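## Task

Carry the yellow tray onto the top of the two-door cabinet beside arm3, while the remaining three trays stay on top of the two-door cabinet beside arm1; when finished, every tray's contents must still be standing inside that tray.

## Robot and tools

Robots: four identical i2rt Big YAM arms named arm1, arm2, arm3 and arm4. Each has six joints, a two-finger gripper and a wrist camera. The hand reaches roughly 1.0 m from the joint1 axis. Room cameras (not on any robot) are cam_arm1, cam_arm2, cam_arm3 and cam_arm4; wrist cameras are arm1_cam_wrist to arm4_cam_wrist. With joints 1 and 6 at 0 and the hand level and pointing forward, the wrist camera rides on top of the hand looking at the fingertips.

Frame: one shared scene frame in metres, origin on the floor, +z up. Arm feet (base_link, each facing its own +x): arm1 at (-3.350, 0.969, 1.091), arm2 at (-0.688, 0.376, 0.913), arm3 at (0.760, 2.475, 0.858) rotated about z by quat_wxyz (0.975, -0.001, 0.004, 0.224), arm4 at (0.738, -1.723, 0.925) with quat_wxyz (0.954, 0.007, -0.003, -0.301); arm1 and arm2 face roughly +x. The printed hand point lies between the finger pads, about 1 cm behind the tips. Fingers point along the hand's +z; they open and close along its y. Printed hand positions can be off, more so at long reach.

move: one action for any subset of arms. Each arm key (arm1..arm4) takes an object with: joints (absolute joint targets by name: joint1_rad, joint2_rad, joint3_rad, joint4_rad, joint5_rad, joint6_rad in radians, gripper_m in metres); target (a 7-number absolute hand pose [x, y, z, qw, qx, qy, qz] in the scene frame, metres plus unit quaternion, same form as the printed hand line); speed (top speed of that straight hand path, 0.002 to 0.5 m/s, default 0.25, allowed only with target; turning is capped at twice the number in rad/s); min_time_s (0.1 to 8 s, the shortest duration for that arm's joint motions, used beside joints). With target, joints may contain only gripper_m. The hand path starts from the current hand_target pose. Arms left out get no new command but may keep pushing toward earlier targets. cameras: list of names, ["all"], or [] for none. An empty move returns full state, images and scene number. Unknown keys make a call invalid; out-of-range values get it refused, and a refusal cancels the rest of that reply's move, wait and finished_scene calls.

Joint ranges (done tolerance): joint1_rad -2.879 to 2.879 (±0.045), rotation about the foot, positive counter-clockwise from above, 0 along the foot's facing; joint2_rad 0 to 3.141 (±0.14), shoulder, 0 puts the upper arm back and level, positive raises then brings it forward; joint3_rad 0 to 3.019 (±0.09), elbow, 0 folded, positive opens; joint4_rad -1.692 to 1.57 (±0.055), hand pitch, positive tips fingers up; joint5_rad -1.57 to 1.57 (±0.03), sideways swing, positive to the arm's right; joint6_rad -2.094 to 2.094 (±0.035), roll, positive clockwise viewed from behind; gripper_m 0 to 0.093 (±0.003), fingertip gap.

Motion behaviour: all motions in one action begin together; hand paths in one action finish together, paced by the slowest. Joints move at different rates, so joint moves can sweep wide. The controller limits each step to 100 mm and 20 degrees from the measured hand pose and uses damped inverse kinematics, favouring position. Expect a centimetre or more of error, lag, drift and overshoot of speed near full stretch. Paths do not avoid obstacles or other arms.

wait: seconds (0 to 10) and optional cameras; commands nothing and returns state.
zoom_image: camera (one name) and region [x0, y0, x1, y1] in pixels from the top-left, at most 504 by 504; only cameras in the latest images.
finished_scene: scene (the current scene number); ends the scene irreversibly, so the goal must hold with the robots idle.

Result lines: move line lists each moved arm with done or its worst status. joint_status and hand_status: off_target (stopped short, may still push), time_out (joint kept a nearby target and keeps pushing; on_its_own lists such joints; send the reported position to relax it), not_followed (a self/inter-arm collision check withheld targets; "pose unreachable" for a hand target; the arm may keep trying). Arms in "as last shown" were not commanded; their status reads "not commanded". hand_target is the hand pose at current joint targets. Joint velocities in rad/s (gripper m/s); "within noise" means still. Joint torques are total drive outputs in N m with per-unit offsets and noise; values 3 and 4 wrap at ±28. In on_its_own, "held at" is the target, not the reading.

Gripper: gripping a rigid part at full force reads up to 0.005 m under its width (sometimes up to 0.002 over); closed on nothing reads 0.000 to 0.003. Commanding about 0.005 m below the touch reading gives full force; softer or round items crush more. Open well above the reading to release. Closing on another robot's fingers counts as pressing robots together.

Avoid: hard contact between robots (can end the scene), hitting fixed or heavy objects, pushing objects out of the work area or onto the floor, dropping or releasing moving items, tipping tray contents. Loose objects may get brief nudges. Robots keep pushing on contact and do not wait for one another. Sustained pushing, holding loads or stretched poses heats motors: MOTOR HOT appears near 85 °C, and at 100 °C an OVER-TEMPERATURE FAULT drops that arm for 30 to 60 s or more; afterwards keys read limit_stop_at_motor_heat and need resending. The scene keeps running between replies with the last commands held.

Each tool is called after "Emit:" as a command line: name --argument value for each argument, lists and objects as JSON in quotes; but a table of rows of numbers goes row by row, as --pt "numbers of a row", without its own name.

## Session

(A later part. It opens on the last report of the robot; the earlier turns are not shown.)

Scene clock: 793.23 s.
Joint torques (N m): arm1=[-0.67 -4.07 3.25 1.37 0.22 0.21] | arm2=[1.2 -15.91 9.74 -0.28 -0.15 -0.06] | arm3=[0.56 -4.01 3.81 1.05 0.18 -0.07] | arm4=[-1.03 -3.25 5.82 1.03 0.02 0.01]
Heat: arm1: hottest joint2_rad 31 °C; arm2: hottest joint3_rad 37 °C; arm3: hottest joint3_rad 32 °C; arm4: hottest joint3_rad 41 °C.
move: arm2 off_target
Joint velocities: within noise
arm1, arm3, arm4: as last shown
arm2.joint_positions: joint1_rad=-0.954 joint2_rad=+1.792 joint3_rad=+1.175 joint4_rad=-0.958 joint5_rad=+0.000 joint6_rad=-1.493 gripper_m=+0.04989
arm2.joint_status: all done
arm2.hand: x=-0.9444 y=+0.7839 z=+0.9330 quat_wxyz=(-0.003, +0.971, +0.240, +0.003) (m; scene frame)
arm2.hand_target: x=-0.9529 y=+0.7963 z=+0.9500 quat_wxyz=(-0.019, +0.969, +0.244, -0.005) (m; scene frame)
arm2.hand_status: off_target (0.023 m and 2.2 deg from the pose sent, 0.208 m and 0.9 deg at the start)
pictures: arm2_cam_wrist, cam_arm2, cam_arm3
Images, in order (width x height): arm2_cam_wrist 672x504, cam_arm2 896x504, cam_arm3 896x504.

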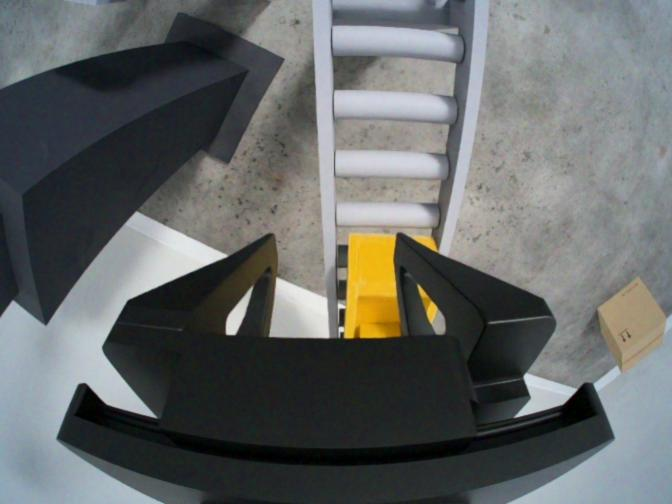

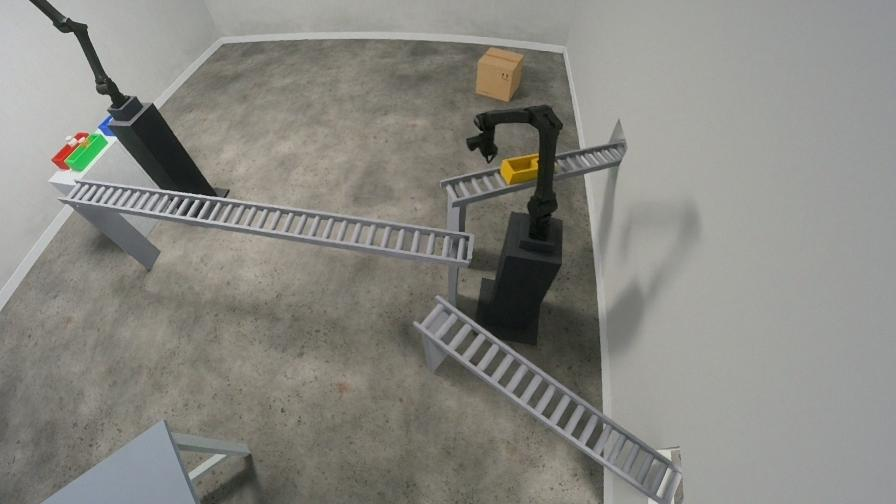

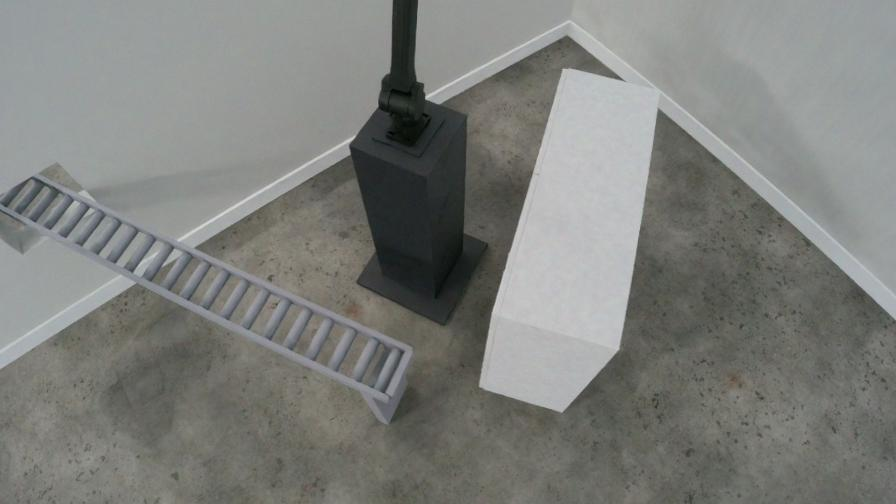

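Emit:
move --arm3 '{"target": [1.093, 2.009, 0.84, 0, -0.2504, 0.9681, 0], "joints": {"gripper_m": 0.055}}' --arm2 '{"joints": {"joint2_rad": 1.3, "joint3_rad": 2.6, "joint4_rad": -0.3}, "min_time_s": 2.5}' --cameras '["arm3_cam_wrist", "cam_arm3", "cam_arm1"]'

Emit:
zoom_image --camera "arm3_cam_wrist" --region '[168, 0, 504, 252]'

Emit:
zoom_image --camera "cam_arm3" --region '[280, 240, 460, 430]'

Scene clock: 839.17 s.
Joint torques (N m): arm1=[-0.85 -4.31 3.21 1.46 0.22 0.22] | arm2=[1.32 -2.67 3.93 1.05 0.05 0.04] | arm3=[1.85 -19.6 10.36 -0.54 0.09 -0.08] | arm4=[-1.2 -3.25 5.78 0.95 0.03 0]
Heat: arm1: hottest joint2_rad 31 °C; arm2: hottest joint3_rad 40 °C; arm3: hottest joint3_rad 33 °C; arm4: hottest joint3_rad 41 °C.
move: arm2 done; arm3 off_target
Joint velocities: within noise
arm1, arm4: as last shown
arm2.joint_positions: joint1_rad=-0.954 joint2_rad=+1.304 joint3_rad=+2.595 joint4_rad=-0.307 joint5_rad=+0.000 joint6_rad=-1.493 gripper_m=+0.04991
arm2.joint_status: all done
arm2.hand: x=-0.8121 y=+0.5615 z=+2.0023 quat_wxyz=(-0.910, +0.277, +0.071, -0.300) (m; scene frame)
arm2.hand_target: x=-0.8081 y=+0.5543 z=+2.0052 quat_wxyz=(-0.914, +0.268, +0.072, -0.297) (m; scene frame)
arm2.hand_status: not commanded
arm3.joint_positions: joint1_rad=-1.412 joint2_rad=+2.039 joint3_rad=+1.403 joint4_rad=-0.981 joint5_rad=-0.012 joint6_rad=-1.443 gripper_m=+0.05507
arm3.joint_status: all done
arm3.hand: x=+1.0767 y=+2.0261 z=+0.8210 quat_wxyz=(+0.006, +0.239, -0.971, -0.023) (m; scene frame)
arm3.hand_target: x=+1.0925 y=+2.0100 z=+0.8405 quat_wxyz=(+0.000, +0.250, -0.968, +0.000) (m; scene frame)
arm3.hand_status: off_target (0.030 m and 3.0 deg from the pose sent, 1.154 m and 155.0 deg at the start)
pictures: arm3_cam_wrist, cam_arm1, cam_arm3
Images, in order (width x height): arm3_cam_wrist 672x504, cam_arm1 896x504, cam_arm3 896x504.

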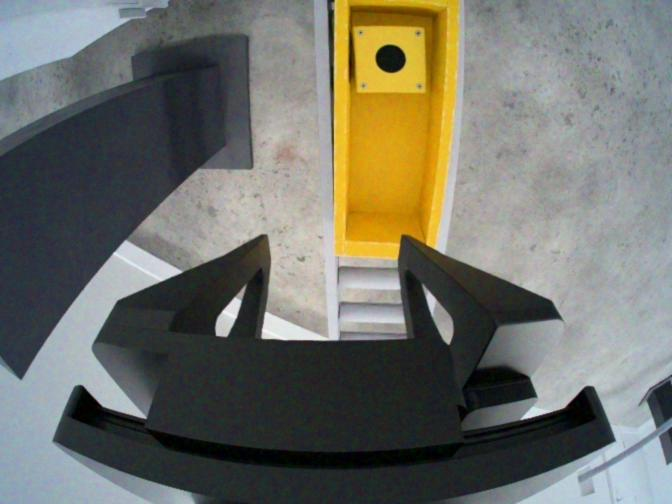

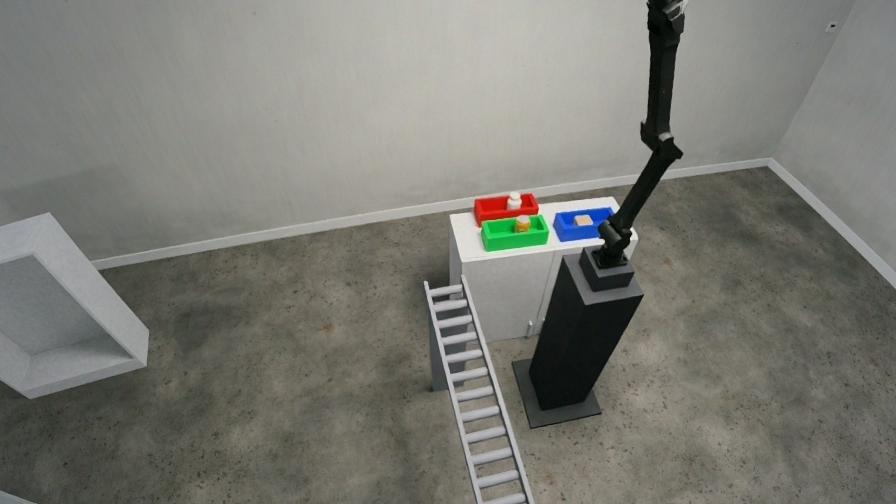

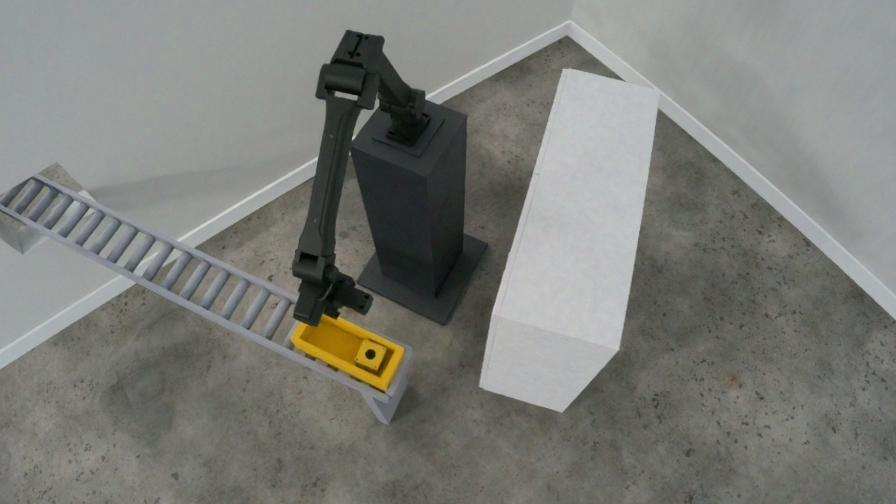

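Scaled by 1.500 from the camera's 672x504 image, which has a finer 960x720 frame.

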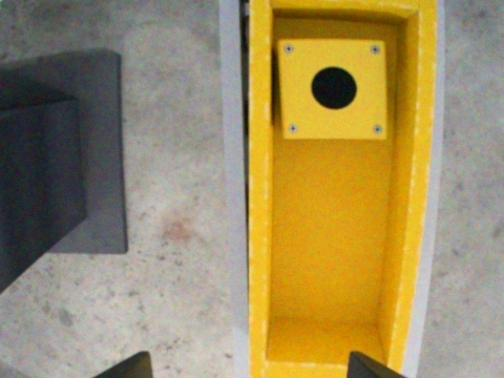

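Scaled by 2.653 from the camera's 896x504 image, which has a finer 1280x720 frame.

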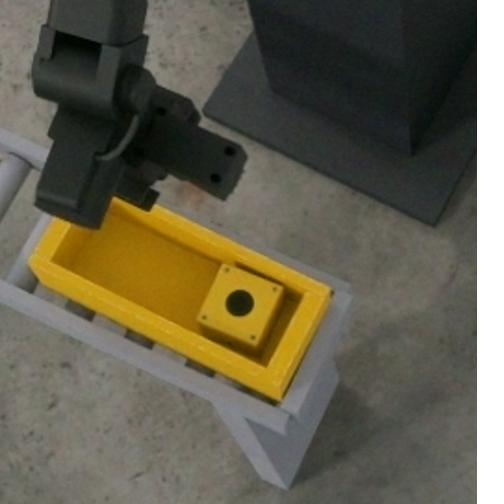

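Emit:
move --arm3 '{"target": [1.0855, 2.0205, 0.66, 0, -0.2385, 0.9711, 0], "speed": 0.2}' --cameras '["arm3_cam_wrist", "cam_arm3"]'

Emit:
zoom_image --camera "arm3_cam_wrist" --region '[168, 0, 504, 252]'

Emit:
zoom_image --camera "cam_arm3" --region '[280, 280, 430, 430]'

Scene clock: 875.13 s.
Joint torques (N m): arm1=[-0.85 -4.19 3.15 1.46 0.21 0.22] | arm2=[1.03 -1.85 4.21 1.28 0.07 0.02] | arm3=[2.14 -20.6 5.04 0.4 0.06 0.23] | arm4=[-0.97 -3.37 5.81 1.11 0.03 0.03]
Heat: arm1: hottest joint2_rad 30 °C; arm2: hottest joint3_rad 37 °C; arm3: hottest joint3_rad 35 °C; arm4: hottest joint3_rad 41 °C.
move: arm3 off_target
Joint velocities: within noise
arm1, arm2, arm4: as last shown
arm3.joint_positions: joint1_rad=-1.412 joint2_rad=+2.338 joint3_rad=+1.388 joint4_rad=-0.645 joint5_rad=-0.012 joint6_rad=-1.443 gripper_m=+0.05507
arm3.joint_status: not commanded
arm3.hand: x=+1.0756 y=+2.0254 z=+0.6548 quat_wxyz=(+0.003, +0.239, -0.971, -0.013) (m; scene frame)
arm3.hand_target: x=+1.0854 y=+2.0207 z=+0.6601 quat_wxyz=(+0.000, +0.239, -0.971, +0.000) (m; scene frame)
arm3.hand_status: off_target (0.012 m and 1.5 deg from the pose sent, 0.161 m and 2.7 deg at the start)
pictures: arm3_cam_wrist, cam_arm3
Images, in order (width x height): arm3_cam_wrist 672x504, cam_arm3 896x504.

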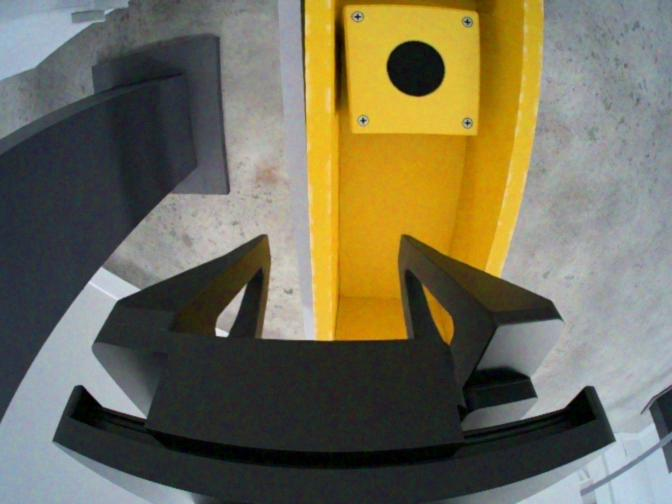

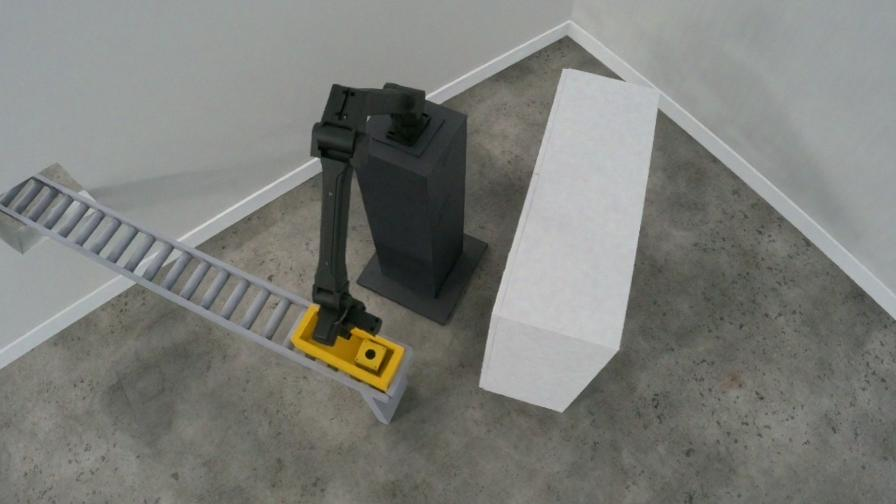

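Scaled by 1.500 from the camera's 672x504 image, which has a finer 960x720 frame.

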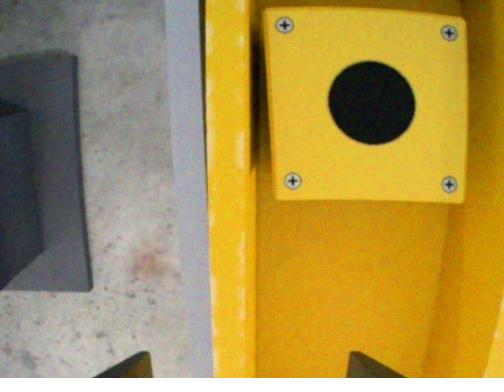

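Scaled by 3.360 from the camera's 896x504 image, which has a finer 1280x720 frame.

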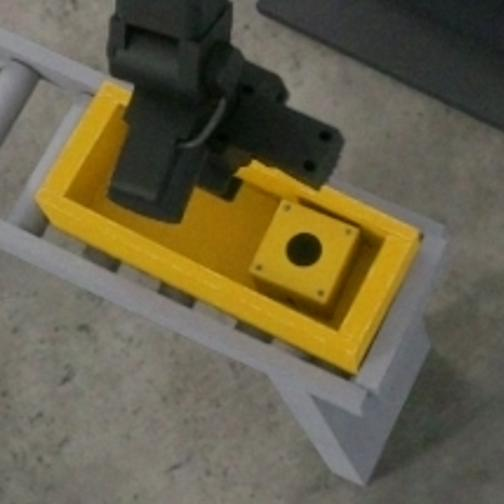

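Emit:
move --arm3 '{"target": [1.0825, 2.026, 0.625, 0, -0.2385, 0.9711, 0], "speed": 0.12}' --cameras '["arm3_cam_wrist", "cam_arm3"]'

Emit:
zoom_image --camera "arm3_cam_wrist" --region '[168, 80, 504, 332]'

Scene clock: 914.50 s.
Joint torques (N m): arm1=[-0.56 -4.13 3.19 1.46 0.22 0.23] | arm2=[0.91 -2.49 4.04 1.24 0.07 0.02] | arm3=[2.2 -20.25 4.67 0.43 0.07 0.23] | arm4=[-1.2 -3.37 5.78 1.05 0.04 0.01]
Heat: arm1: hottest joint2_rad 30 °C; arm2: hottest joint3_rad 35 °C; arm3: hottest joint3_rad 35 °C; arm4: hottest joint3_rad 41 °C.
move: arm3 off_target
Joint velocities: within noise
arm1, arm2, arm4: as last shown
arm3.joint_positions: joint1_rad=-1.410 joint2_rad=+2.400 joint3_rad=+1.388 joint4_rad=-0.580 joint5_rad=-0.012 joint6_rad=-1.441 gripper_m=+0.05507
arm3.joint_status: not commanded
arm3.hand: x=+1.0731 y=+2.0303 z=+0.6221 quat_wxyz=(+0.002, +0.239, -0.971, -0.011) (m; scene frame)
arm3.hand_target: x=+1.0824 y=+2.0261 z=+0.6251 quat_wxyz=(+0.000, +0.239, -0.971, +0.000) (m; scene frame)
arm3.hand_status: off_target (0.011 m and 1.3 deg from the pose sent, 0.031 m and 1.5 deg at the start)
pictures: arm3_cam_wrist, cam_arm3
Images, in order (width x height): arm3_cam_wrist 672x504, cam_arm3 896x504.

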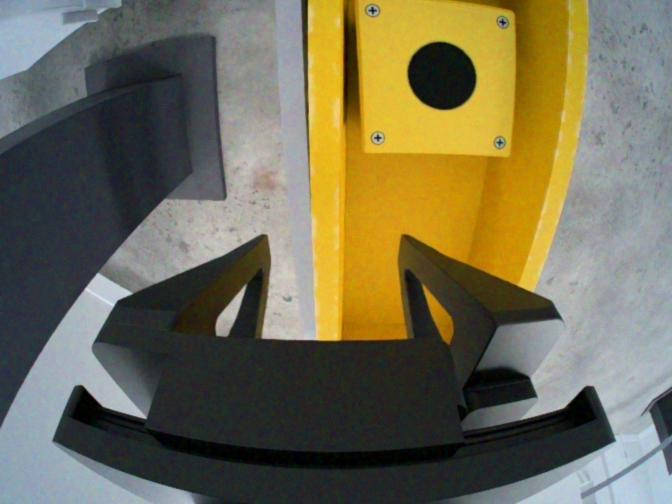

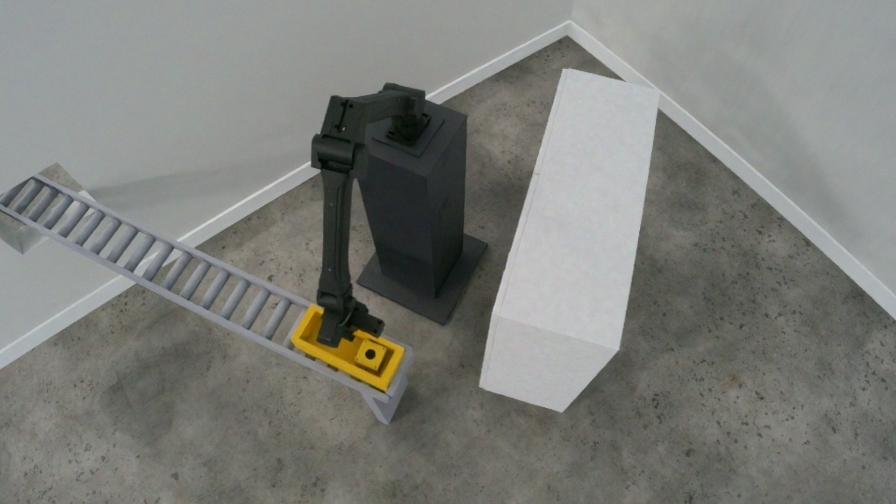

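Scaled by 1.500 from the camera's 672x504 image, which has a finer 960x720 frame.

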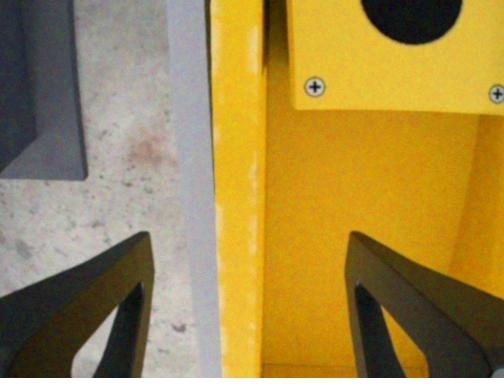

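Emit:
move --arm3 '{"target": [1.0812, 2.0292, 0.604, 0, -0.2385, 0.9711, 0], "speed": 0.12}' --cameras '["arm3_cam_wrist", "cam_arm3"]'

Emit:
zoom_image --camera "arm3_cam_wrist" --region '[168, 80, 504, 332]'

Emit:
zoom_image --camera "cam_arm3" --region '[290, 280, 410, 400]'

Scene clock: 934.93 s.
Joint torques (N m): arm1=[-0.79 -4.19 3.14 1.43 0.21 0.22] | arm2=[0.97 -3.14 3.81 1.01 0.05 -0.02] | arm3=[2.26 -19.9 4.86 0.42 0.06 0.23] | arm4=[-1.14 -3.08 5.76 1.07 0.04 0.03]
Heat: arm1: hottest joint2_rad 30 °C; arm2: hottest joint3_rad 35 °C; arm3: hottest joint3_rad 34 °C; arm4: hottest joint3_rad 41 °C.
move: arm3 off_target
Joint velocities: within noise
arm1, arm2, arm4: as last shown
arm3.joint_positions: joint1_rad=-1.408 joint2_rad=+2.438 joint3_rad=+1.388 joint4_rad=-0.544 joint5_rad=-0.012 joint6_rad=-1.439 gripper_m=+0.05507
arm3.joint_status: not commanded
arm3.hand: x=+1.0705 y=+2.0355 z=+0.6017 quat_wxyz=(+0.003, +0.239, -0.971, -0.013) (m; scene frame)
arm3.hand_target: x=+1.0811 y=+2.0294 z=+0.6042 quat_wxyz=(+0.000, +0.238, -0.971, +0.000) (m; scene frame)
arm3.hand_status: off_target (0.013 m and 1.5 deg from the pose sent, 0.020 m and 1.3 deg at the start)
pictures: arm3_cam_wrist, cam_arm3
Images, in order (width x height): arm3_cam_wrist 672x504, cam_arm3 896x504.

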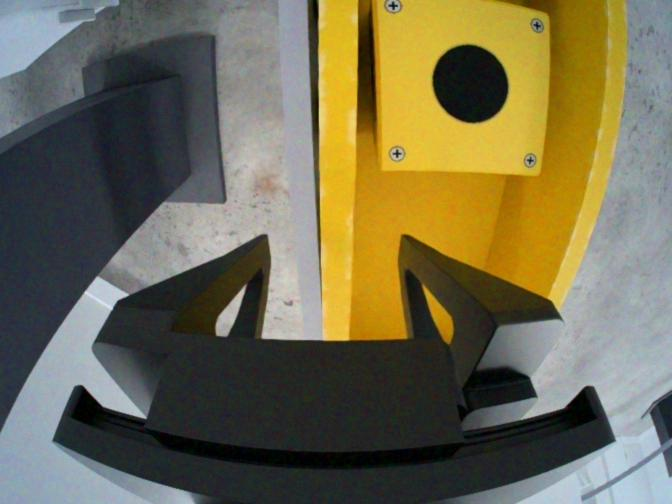

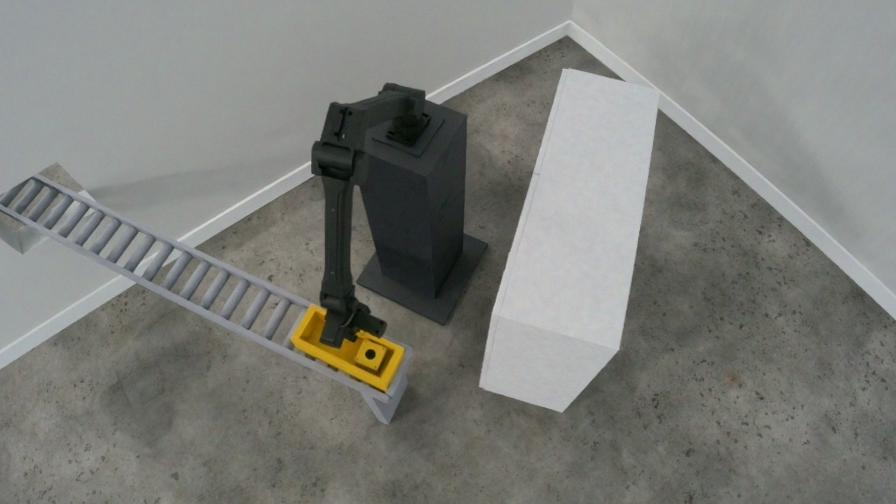

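Scaled by 1.500 from the camera's 672x504 image, which has a finer 960x720 frame.

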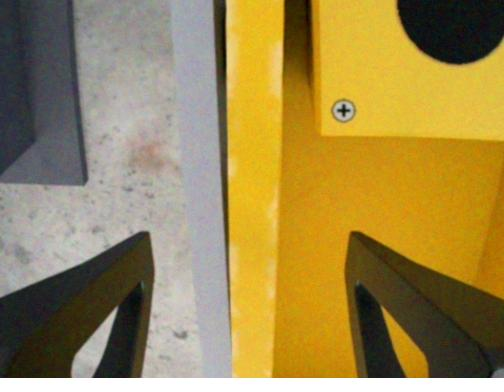

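Scaled by 4.200 from the camera's 896x504 image, which has a finer 1280x720 frame.

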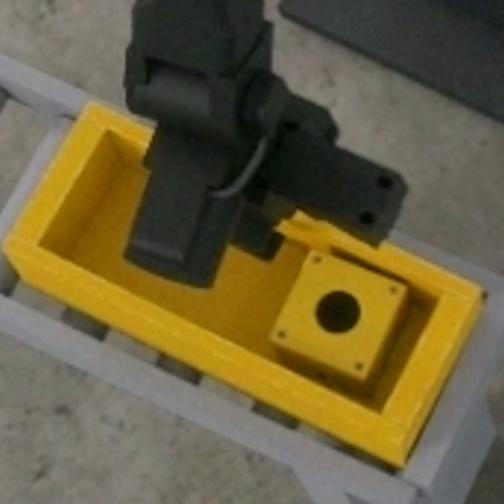

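Emit:
move --arm3 '{"target": [1.0812, 2.0292, 0.581, 0, -0.2385, 0.9711, 0], "speed": 0.12}' --cameras '["arm3_cam_wrist"]'

Emit:
zoom_image --camera "arm3_cam_wrist" --region '[168, 80, 504, 332]'

Scene clock: 946.97 s.
Joint torques (N m): arm1=[-1.03 -4.07 3.19 1.46 0.2 0.23] | arm2=[1.08 -2.43 4.05 1.05 0.05 0.09] | arm3=[2.2 -19.96 5.85 0.36 0.05 0.23] | arm4=[-1.03 -3.43 5.85 1.03 0.03 0.02]
Heat: arm1: hottest joint2_rad 30 °C; arm2: hottest joint3_rad 35 °C; arm3: hottest joint3_rad 34 °C; arm4: hottest joint3_rad 41 °C.
move: arm3 off_target
Joint velocities: within noise
arm1.joint_positions: joint1_rad=+1.698 joint2_rad=+1.306 joint3_rad=+2.596 joint4_rad=-0.305 joint5_rad=-0.001 joint6_rad=-1.510 gripper_m=+0.04991
arm1.joint_status: not commanded
arm1.hand: x=-3.3262 y=+0.7360 z=+2.1783 quat_wxyz=(+0.064, -0.005, +0.290, -0.955) (m; scene frame)
arm1.hand_target: x=-3.3280 y=+0.7448 z=+2.1811 quat_wxyz=(+0.061, -0.005, +0.283, -0.957) (m; scene frame)
arm1.hand_status: not commanded
arm2: as last shown
arm3.joint_positions: joint1_rad=-1.408 joint2_rad=+2.491 joint3_rad=+1.393 joint4_rad=-0.514 joint5_rad=-0.012 joint6_rad=-1.438 gripper_m=+0.05507
arm3.joint_status: not commanded
arm3.hand: x=+1.0644 y=+2.0442 z=+0.5756 quat_wxyz=(+0.006, +0.239, -0.971, -0.021) (m; scene frame)
arm3.hand_target: x=+1.0810 y=+2.0297 z=+0.5816 quat_wxyz=(+0.000, +0.238, -0.971, +0.000) (m; scene frame)
arm3.hand_status: off_target (0.023 m and 2.5 deg from the pose sent, 0.024 m and 1.5 deg at the start)
arm4.joint_positions: joint1_rad=-0.674 joint2_rad=+1.292 joint3_rad=+2.571 joint4_rad=-0.315 joint5_rad=+0.010 joint6_rad=+0.589 gripper_m=+0.09396
arm4.joint_status: not commanded
arm4.hand: x=+0.7914 y=-1.9604 z=+2.0059 quat_wxyz=(-0.896, -0.250, -0.171, +0.325) (m; scene frame)
arm4.hand_target: x=+0.7881 y=-1.9495 z=+2.0133 quat_wxyz=(-0.901, -0.237, -0.160, +0.326) (m; scene frame)
arm4.hand_status: not commanded
pictures: arm3_cam_wrist
Images, in order (width x height): arm3_cam_wrist 672x504.

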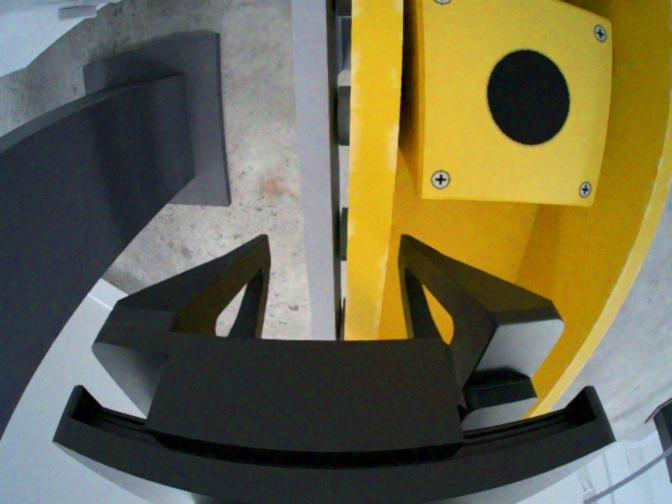

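Scaled by 1.500 from the camera's 672x504 image, which has a finer 960x720 frame.

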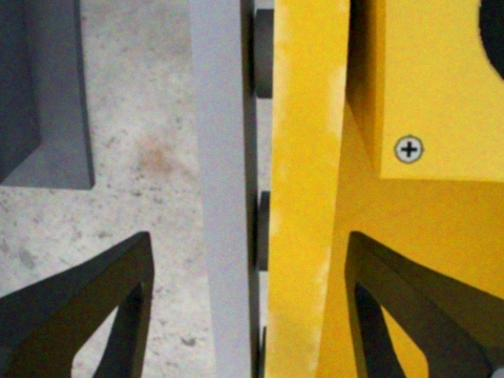

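Emit:
move --arm3 '{"target": [1.0865, 2.019, 0.581, 0, -0.2385, 0.9711, 0], "speed": 0.1}' --cameras '["arm3_cam_wrist"]'

Emit:
zoom_image --camera "arm3_cam_wrist" --region '[168, 80, 504, 332]'

Scene clock: 961.60 s.
Joint torques (N m): arm1=[-0.62 -4.19 3.22 1.39 0.19 0.22] | arm2=[1.49 -2.2 4.04 1.05 0.04 -0.01] | arm3=[1.9 -19.9 6.2 -0.42 0.07 0.2] | arm4=[-1.03 -3.08 5.74 1.05 0.03 0.03]
Heat: arm1: hottest joint2_rad 30 °C; arm2: hottest joint3_rad 34 °C; arm3: hottest joint3_rad 34 °C; arm4: hottest joint3_rad 41 °C.
move: arm3 off_target
Joint velocities: within noise
arm1, arm2, arm4: as last shown
arm3.joint_positions: joint1_rad=-1.408 joint2_rad=+2.500 joint3_rad=+1.434 joint4_rad=-0.520 joint5_rad=-0.012 joint6_rad=-1.438 gripper_m=+0.05507
arm3.joint_status: not commanded
arm3.hand: x=+1.0754 y=+2.0286 z=+0.5781 quat_wxyz=(+0.001, +0.239, -0.971, -0.009) (m; scene frame)
arm3.hand_target: x=+1.0864 y=+2.0192 z=+0.5813 quat_wxyz=(+0.000, +0.239, -0.971, +0.000) (m; scene frame)
arm3.hand_status: off_target (0.015 m and 1.0 deg from the pose sent, 0.034 m and 2.5 deg at the start)
pictures: arm3_cam_wrist
Images, in order (width x height): arm3_cam_wrist 672x504.

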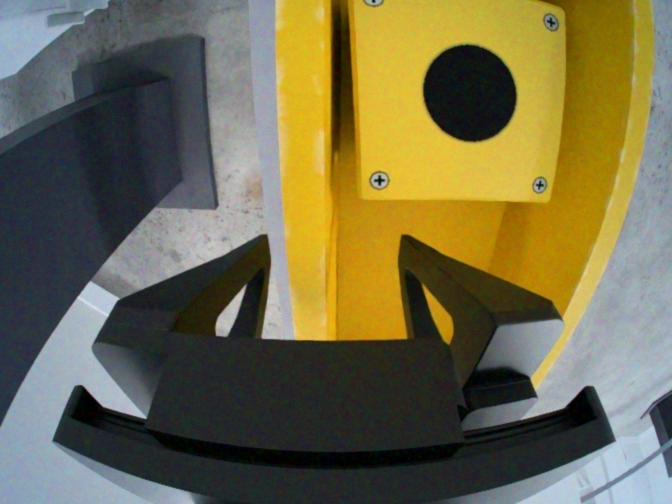

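Scaled by 1.500 from the camera's 672x504 image, which has a finer 960x720 frame.

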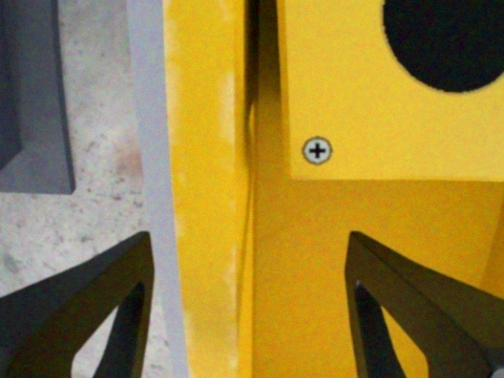

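Emit:
move --arm3 '{"target": [1.083, 2.0245, 0.579, 0, -0.2385, 0.9711, 0], "speed": 0.1, "joints": {"gripper_m": 0.03}}' --cameras '["arm3_cam_wrist"]'

Emit:
zoom_image --camera "arm3_cam_wrist" --region '[168, 80, 504, 332]'

Scene clock: 996.10 s.
Joint torques (N m): arm1=[-0.73 -4.25 3.18 1.43 0.2 0.22] | arm2=[1.44 -2.84 3.96 1.01 0.07 0.08] | arm3=[1.96 -20.13 4.52 0.28 0.07 0.21] | arm4=[-0.91 -3.37 5.79 1.01 0.01 0.03]
Heat: arm1: hottest joint2_rad 30 °C; arm2: hottest joint3_rad 34 °C; arm3: hottest joint3_rad 35 °C; arm4: hottest joint3_rad 40 °C.
move: arm3 done
Joint velocities: within noise
arm1, arm2, arm4: as last shown
arm3.joint_positions: joint1_rad=-1.408 joint2_rad=+2.500 joint3_rad=+1.434 joint4_rad=-0.520 joint5_rad=-0.012 joint6_rad=-1.438 gripper_m=+0.03007
arm3.joint_status: all done
arm3.hand: x=+1.0754 y=+2.0286 z=+0.5781 quat_wxyz=(+0.001, +0.239, -0.971, -0.009) (m; scene frame)
arm3.hand_target: x=+1.0830 y=+2.0246 z=+0.5791 quat_wxyz=(+0.000, +0.238, -0.971, +0.000) (m; scene frame)
arm3.hand_status: done (0.009 m and 1.0 deg from the pose sent, 0.009 m and 1.0 deg at the start)
pictures: arm3_cam_wrist
Images, in order (width x height): arm3_cam_wrist 672x504.

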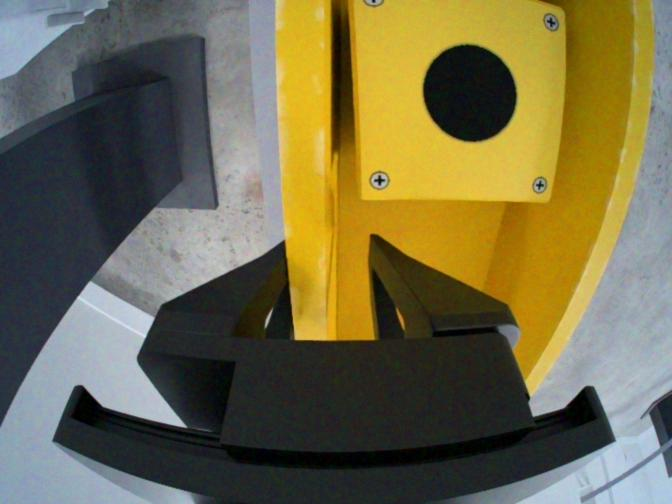

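Scaled by 1.500 from the camera's 672x504 image, which has a finer 960x720 frame.

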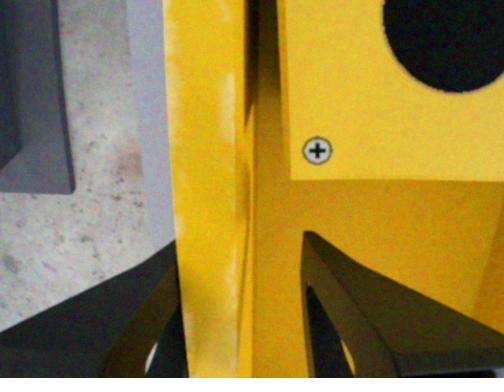

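Emit:
move --arm3 '{"joints": {"gripper_m": 0.004}}' --cameras '["arm3_cam_wrist", "cam_arm3"]'

Scene clock: 1041.77 s.
Joint torques (N m): arm1=[-0.5 -4.31 3.18 1.44 0.21 0.21] | arm2=[1.2 -2.9 3.89 1.1 -0.03 0.02] | arm3=[1.79 -19.49 4.68 0.53 -0.05 0.34] | arm4=[-0.79 -3.31 5.81 1.11 0.02 0.03]
Heat: arm1: hottest joint2_rad 30 °C; arm2: hottest joint3_rad 34 °C; arm3: hottest joint2_rad 35 °C; arm4: hottest joint3_rad 40 °C.
move: arm3 off_target
Joint velocities: within noise
arm1, arm2, arm4: as last shown
arm3.joint_positions: joint1_rad=-1.405 joint2_rad=+2.493 joint3_rad=+1.432 joint4_rad=-0.527 joint5_rad=-0.010 joint6_rad=-1.450 gripper_m=+0.01259
arm3.joint_status: gripper_m off_target (ended at +0.01261, target +0.00400)
arm3.hand: x=+1.0761 y=+2.0290 z=+0.5814 quat_wxyz=(+0.002, +0.246, -0.969, -0.009) (m; scene frame)
arm3.hand_target: x=+1.0831 y=+2.0245 z=+0.5792 quat_wxyz=(+0.000, +0.239, -0.971, +0.000) (m; scene frame)
arm3.hand_status: not commanded
pictures: arm3_cam_wrist, cam_arm3
Images, in order (width x height): arm3_cam_wrist 672x504, cam_arm3 896x504.

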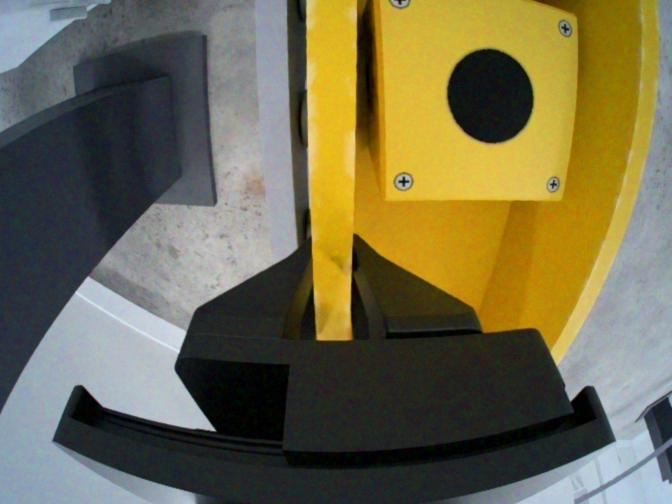

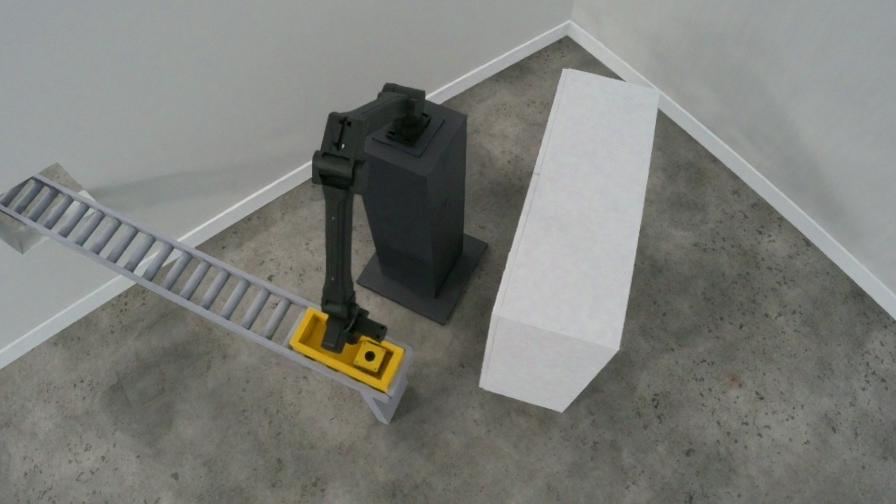

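Emit:
move --arm3 '{"target": [1.083, 2.0246, 0.67, 0, 0.2385, -0.9711, 0], "speed": 0.1}' --cameras '["arm3_cam_wrist", "cam_arm3"]'

Scene clock: 1052.80 s.
Joint torques (N m): arm1=[-0.56 -4.07 3.21 1.46 0.21 0.22] | arm2=[1.08 -3.02 3.97 1.39 0.1 0.01] | arm3=[1.55 -25 4.14 -0.38 -0.14 0.23] | arm4=[-0.97 -3.14 5.78 0.99 0.04 0.05]
Heat: arm1: hottest joint2_rad 30 °C; arm2: hottest joint3_rad 34 °C; arm3: hottest joint2_rad 34 °C; arm4: hottest joint3_rad 40 °C.
move: arm3 off_target
Joint velocities: within noise
arm1, arm4: as last shown
arm2.joint_positions: joint1_rad=-0.954 joint2_rad=+1.304 joint3_rad=+2.595 joint4_rad=-0.307 joint5_rad=+0.000 joint6_rad=-1.493 gripper_m=+0.04991
arm2.joint_status: not commanded
arm2.hand: x=-0.8121 y=+0.5615 z=+2.0023 quat_wxyz=(-0.910, +0.277, +0.071, -0.300) (m; scene frame)
arm2.hand_target: x=-0.8081 y=+0.5543 z=+2.0052 quat_wxyz=(-0.914, +0.268, +0.072, -0.297) (m; scene frame)
arm2.hand_status: not commanded
arm3.joint_positions: joint1_rad=-1.405 joint2_rad=+2.368 joint3_rad=+1.370 joint4_rad=-0.630 joint5_rad=-0.008 joint6_rad=-1.443 gripper_m=+0.01234
arm3.joint_status: not commanded
arm3.hand: x=+1.0684 y=+2.0407 z=+0.6355 quat_wxyz=(+0.011, +0.242, -0.970, -0.027) (m; scene frame)
arm3.hand_target: x=+1.0826 y=+2.0252 z=+0.6690 quat_wxyz=(+0.000, +0.239, -0.971, +0.000) (m; scene frame)
arm3.hand_status: off_target (0.041 m and 3.4 deg from the pose sent, 0.089 m and 1.4 deg at the start)
pictures: arm3_cam_wrist, cam_arm3
Images, in order (width x height): arm3_cam_wrist 672x504, cam_arm3 896x504.

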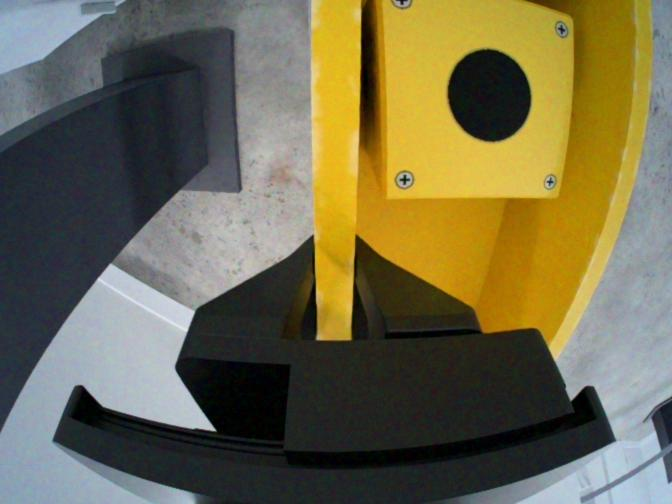

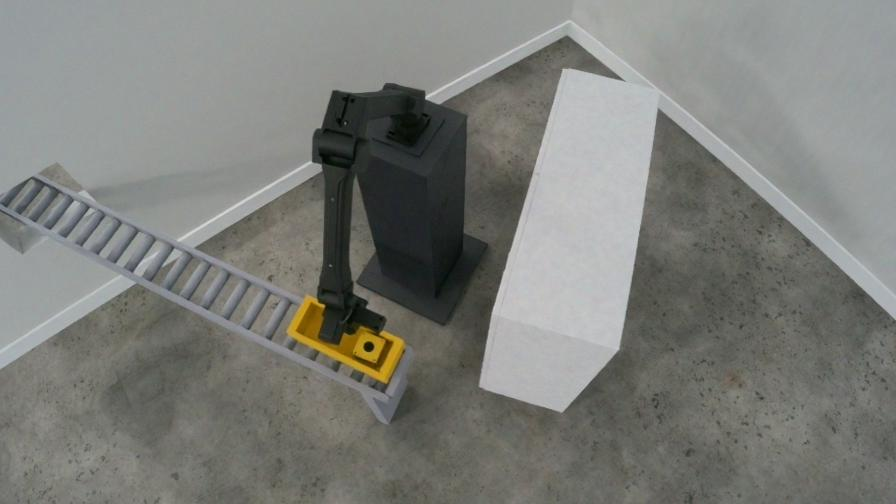

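Emit:
move --arm3 '{"target": [1.083, 2.0246, 1.03, -0.0112, 0.2385, -0.9711, 0.0280], "speed": 0.18}' --cameras '["arm3_cam_wrist", "cam_arm3"]'

Scene clock: 1092.87 s.
Joint torques (N m): arm1=[-0.85 -4.13 3.18 1.42 0.21 0.23] | arm2=[0.91 -3.02 4.08 0.88 0.02 -0.04] | arm3=[1.08 -21.36 14.94 -0.47 -0.14 0.17] | arm4=[-1.03 -3.43 5.81 0.94 0.03 0]
Heat: arm1: hottest joint2_rad 30 °C; arm2: hottest joint3_rad 34 °C; arm3: hottest joint2_rad 35 °C; arm4: hottest joint3_rad 40 °C.
move: arm3 off_target
Joint velocities: within noise
arm1, arm2, arm4: as last shown
arm3.joint_positions: joint1_rad=-1.405 joint2_rad=+1.802 joint3_rad=+1.478 joint4_rad=-1.316 joint5_rad=-0.008 joint6_rad=-1.442 gripper_m=+0.01233
arm3.joint_status: not commanded
arm3.hand: x=+1.0633 y=+2.0526 z=+0.9723 quat_wxyz=(+0.013, +0.242, -0.970, -0.033) (m; scene frame)
arm3.hand_target: x=+1.0800 y=+2.0289 z=+1.0306 quat_wxyz=(-0.012, +0.238, -0.971, +0.028) (m; scene frame)
arm3.hand_status: off_target (0.067 m and 7.5 deg from the pose sent, 0.395 m and 6.8 deg at the start; pose on its path clipped on 17 of 90 steps)
pictures: arm3_cam_wrist, cam_arm3
Images, in order (width x height): arm3_cam_wrist 672x504, cam_arm3 896x504.

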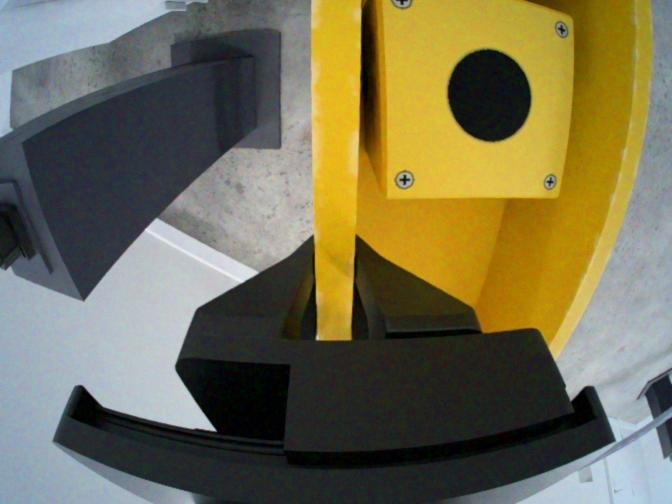

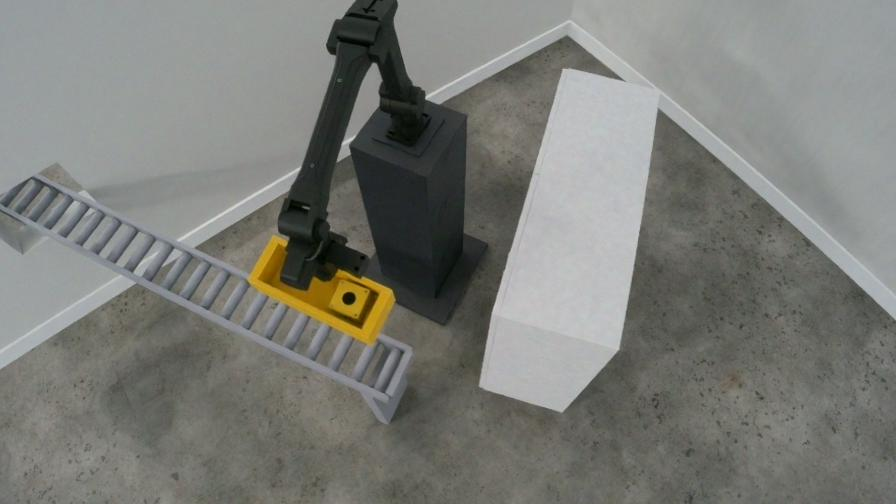

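Emit:
move --arm3 '{"joints": {"joint1_rad": -0.1, "joint6_rad": -1.70}, "min_time_s": 4.5}' --cameras '["arm3_cam_wrist", "cam_arm3"]'

Scene clock: 1122.83 s.
Joint torques (N m): arm1=[-0.73 -4.13 3.14 1.43 0.21 0.21] | arm2=[1.26 -3.08 3.9 1.11 0.09 -0.01] | arm3=[1.26 -21.3 14.87 -0.46 -0.24 -0.12] | arm4=[-1.2 -3.49 5.75 1.02 0.02 0.01]
Heat: arm1: hottest joint2_rad 30 °C; arm2: hottest joint3_rad 33 °C; arm3: hottest joint3_rad 45 °C; arm4: hottest joint3_rad 40 °C.
move: arm3 done
Joint velocities: within noise
arm1, arm2, arm4: as last shown
arm3.joint_positions: joint1_rad=-0.098 joint2_rad=+1.802 joint3_rad=+1.478 joint4_rad=-1.316 joint5_rad=-0.006 joint6_rad=-1.681 gripper_m=+0.01233
arm3.joint_status: all done
arm3.hand: x=+1.2487 y=+2.6561 z=+0.9688 quat_wxyz=(+0.029, +0.850, -0.525, -0.026) (m; scene frame)
arm3.hand_target: x=+1.2763 y=+2.6659 z=+1.0270 quat_wxyz=(-0.024, +0.855, -0.518, +0.014) (m; scene frame)
arm3.hand_status: not commanded
pictures: arm3_cam_wrist, cam_arm3
Images, in order (width x height): arm3_cam_wrist 672x504, cam_arm3 896x504.

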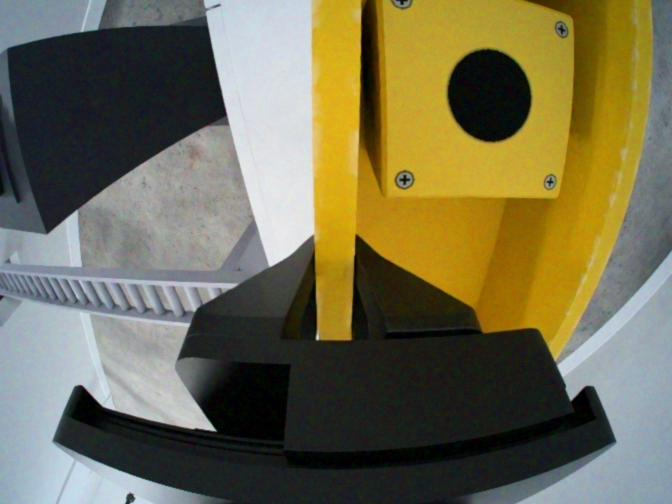

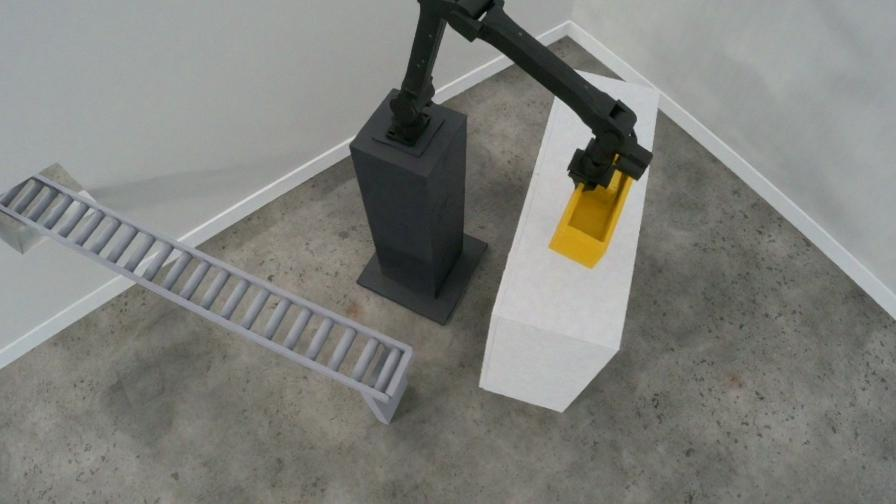

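Emit:
move --arm3 '{"target": [1.2763, 2.6659, 0.92, -0.0346, 0.8660, -0.5, 0.0288], "speed": 0.12}' --cameras '["arm3_cam_wrist", "cam_arm3"]'

Scene clock: 1202.77 s.
Joint torques (N m): arm1=[-0.67 -4.01 3.19 1.43 0.22 0.22] | arm2=[0.26 -1.26 3.9 1.11 0.07 0.01] | arm3=[1.49 -20.95 7.86 0.72 -0.17 -0.09] | arm4=[-1.2 -3.43 5.72 1.05 0.03 0]
Heat: arm1: hottest joint2_rad 30 °C; arm2: hottest joint3_rad 33 °C; arm3: hottest joint3_rad 55 °C; arm4: hottest joint3_rad 40 °C.
move: arm3 off_target
Joint velocities: within noise
arm1, arm2, arm4: as last shown
arm3.joint_positions: joint1_rad=-0.098 joint2_rad=+1.862 joint3_rad=+1.354 joint4_rad=-1.035 joint5_rad=+0.002 joint6_rad=-1.723 gripper_m=+0.01233
arm3.joint_status: not commanded
arm3.hand: x=+1.2641 y=+2.6604 z=+0.8944 quat_wxyz=(-0.007, +0.861, -0.508, +0.007) (m; scene frame)
arm3.hand_target: x=+1.2757 y=+2.6657 z=+0.9201 quat_wxyz=(-0.034, +0.865, -0.500, +0.029) (m; scene frame)
arm3.hand_status: off_target (0.029 m and 4.1 deg from the pose sent, 0.057 m and 10.2 deg at the start)
pictures: arm3_cam_wrist, cam_arm3
Images, in order (width x height): arm3_cam_wrist 672x504, cam_arm3 896x504.

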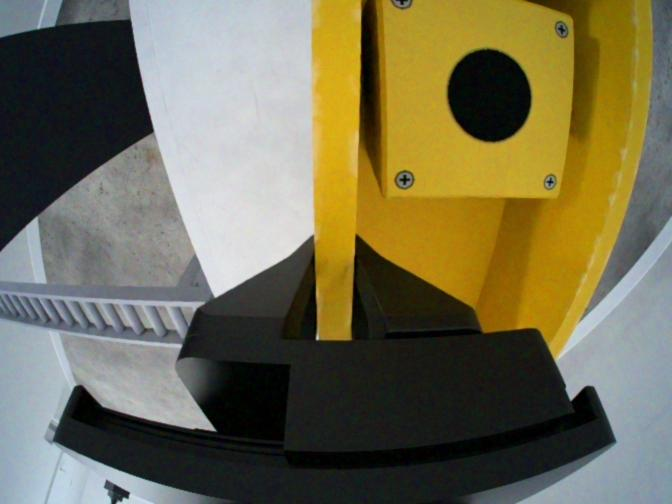

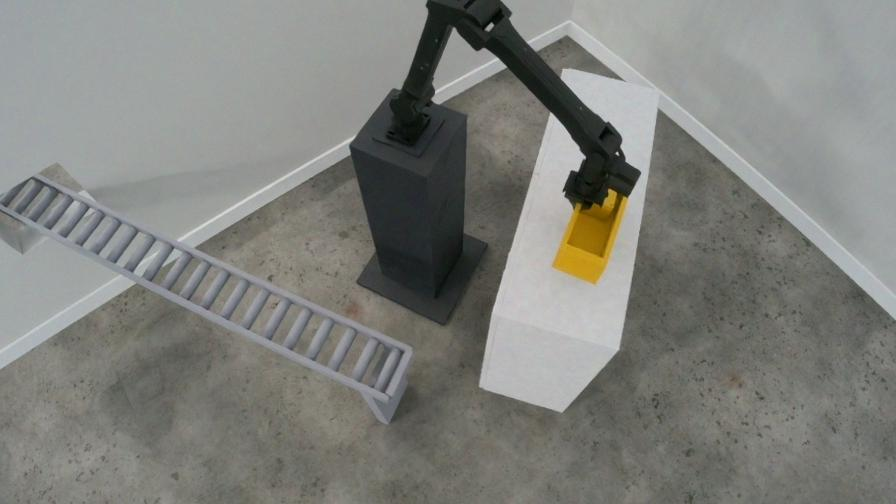

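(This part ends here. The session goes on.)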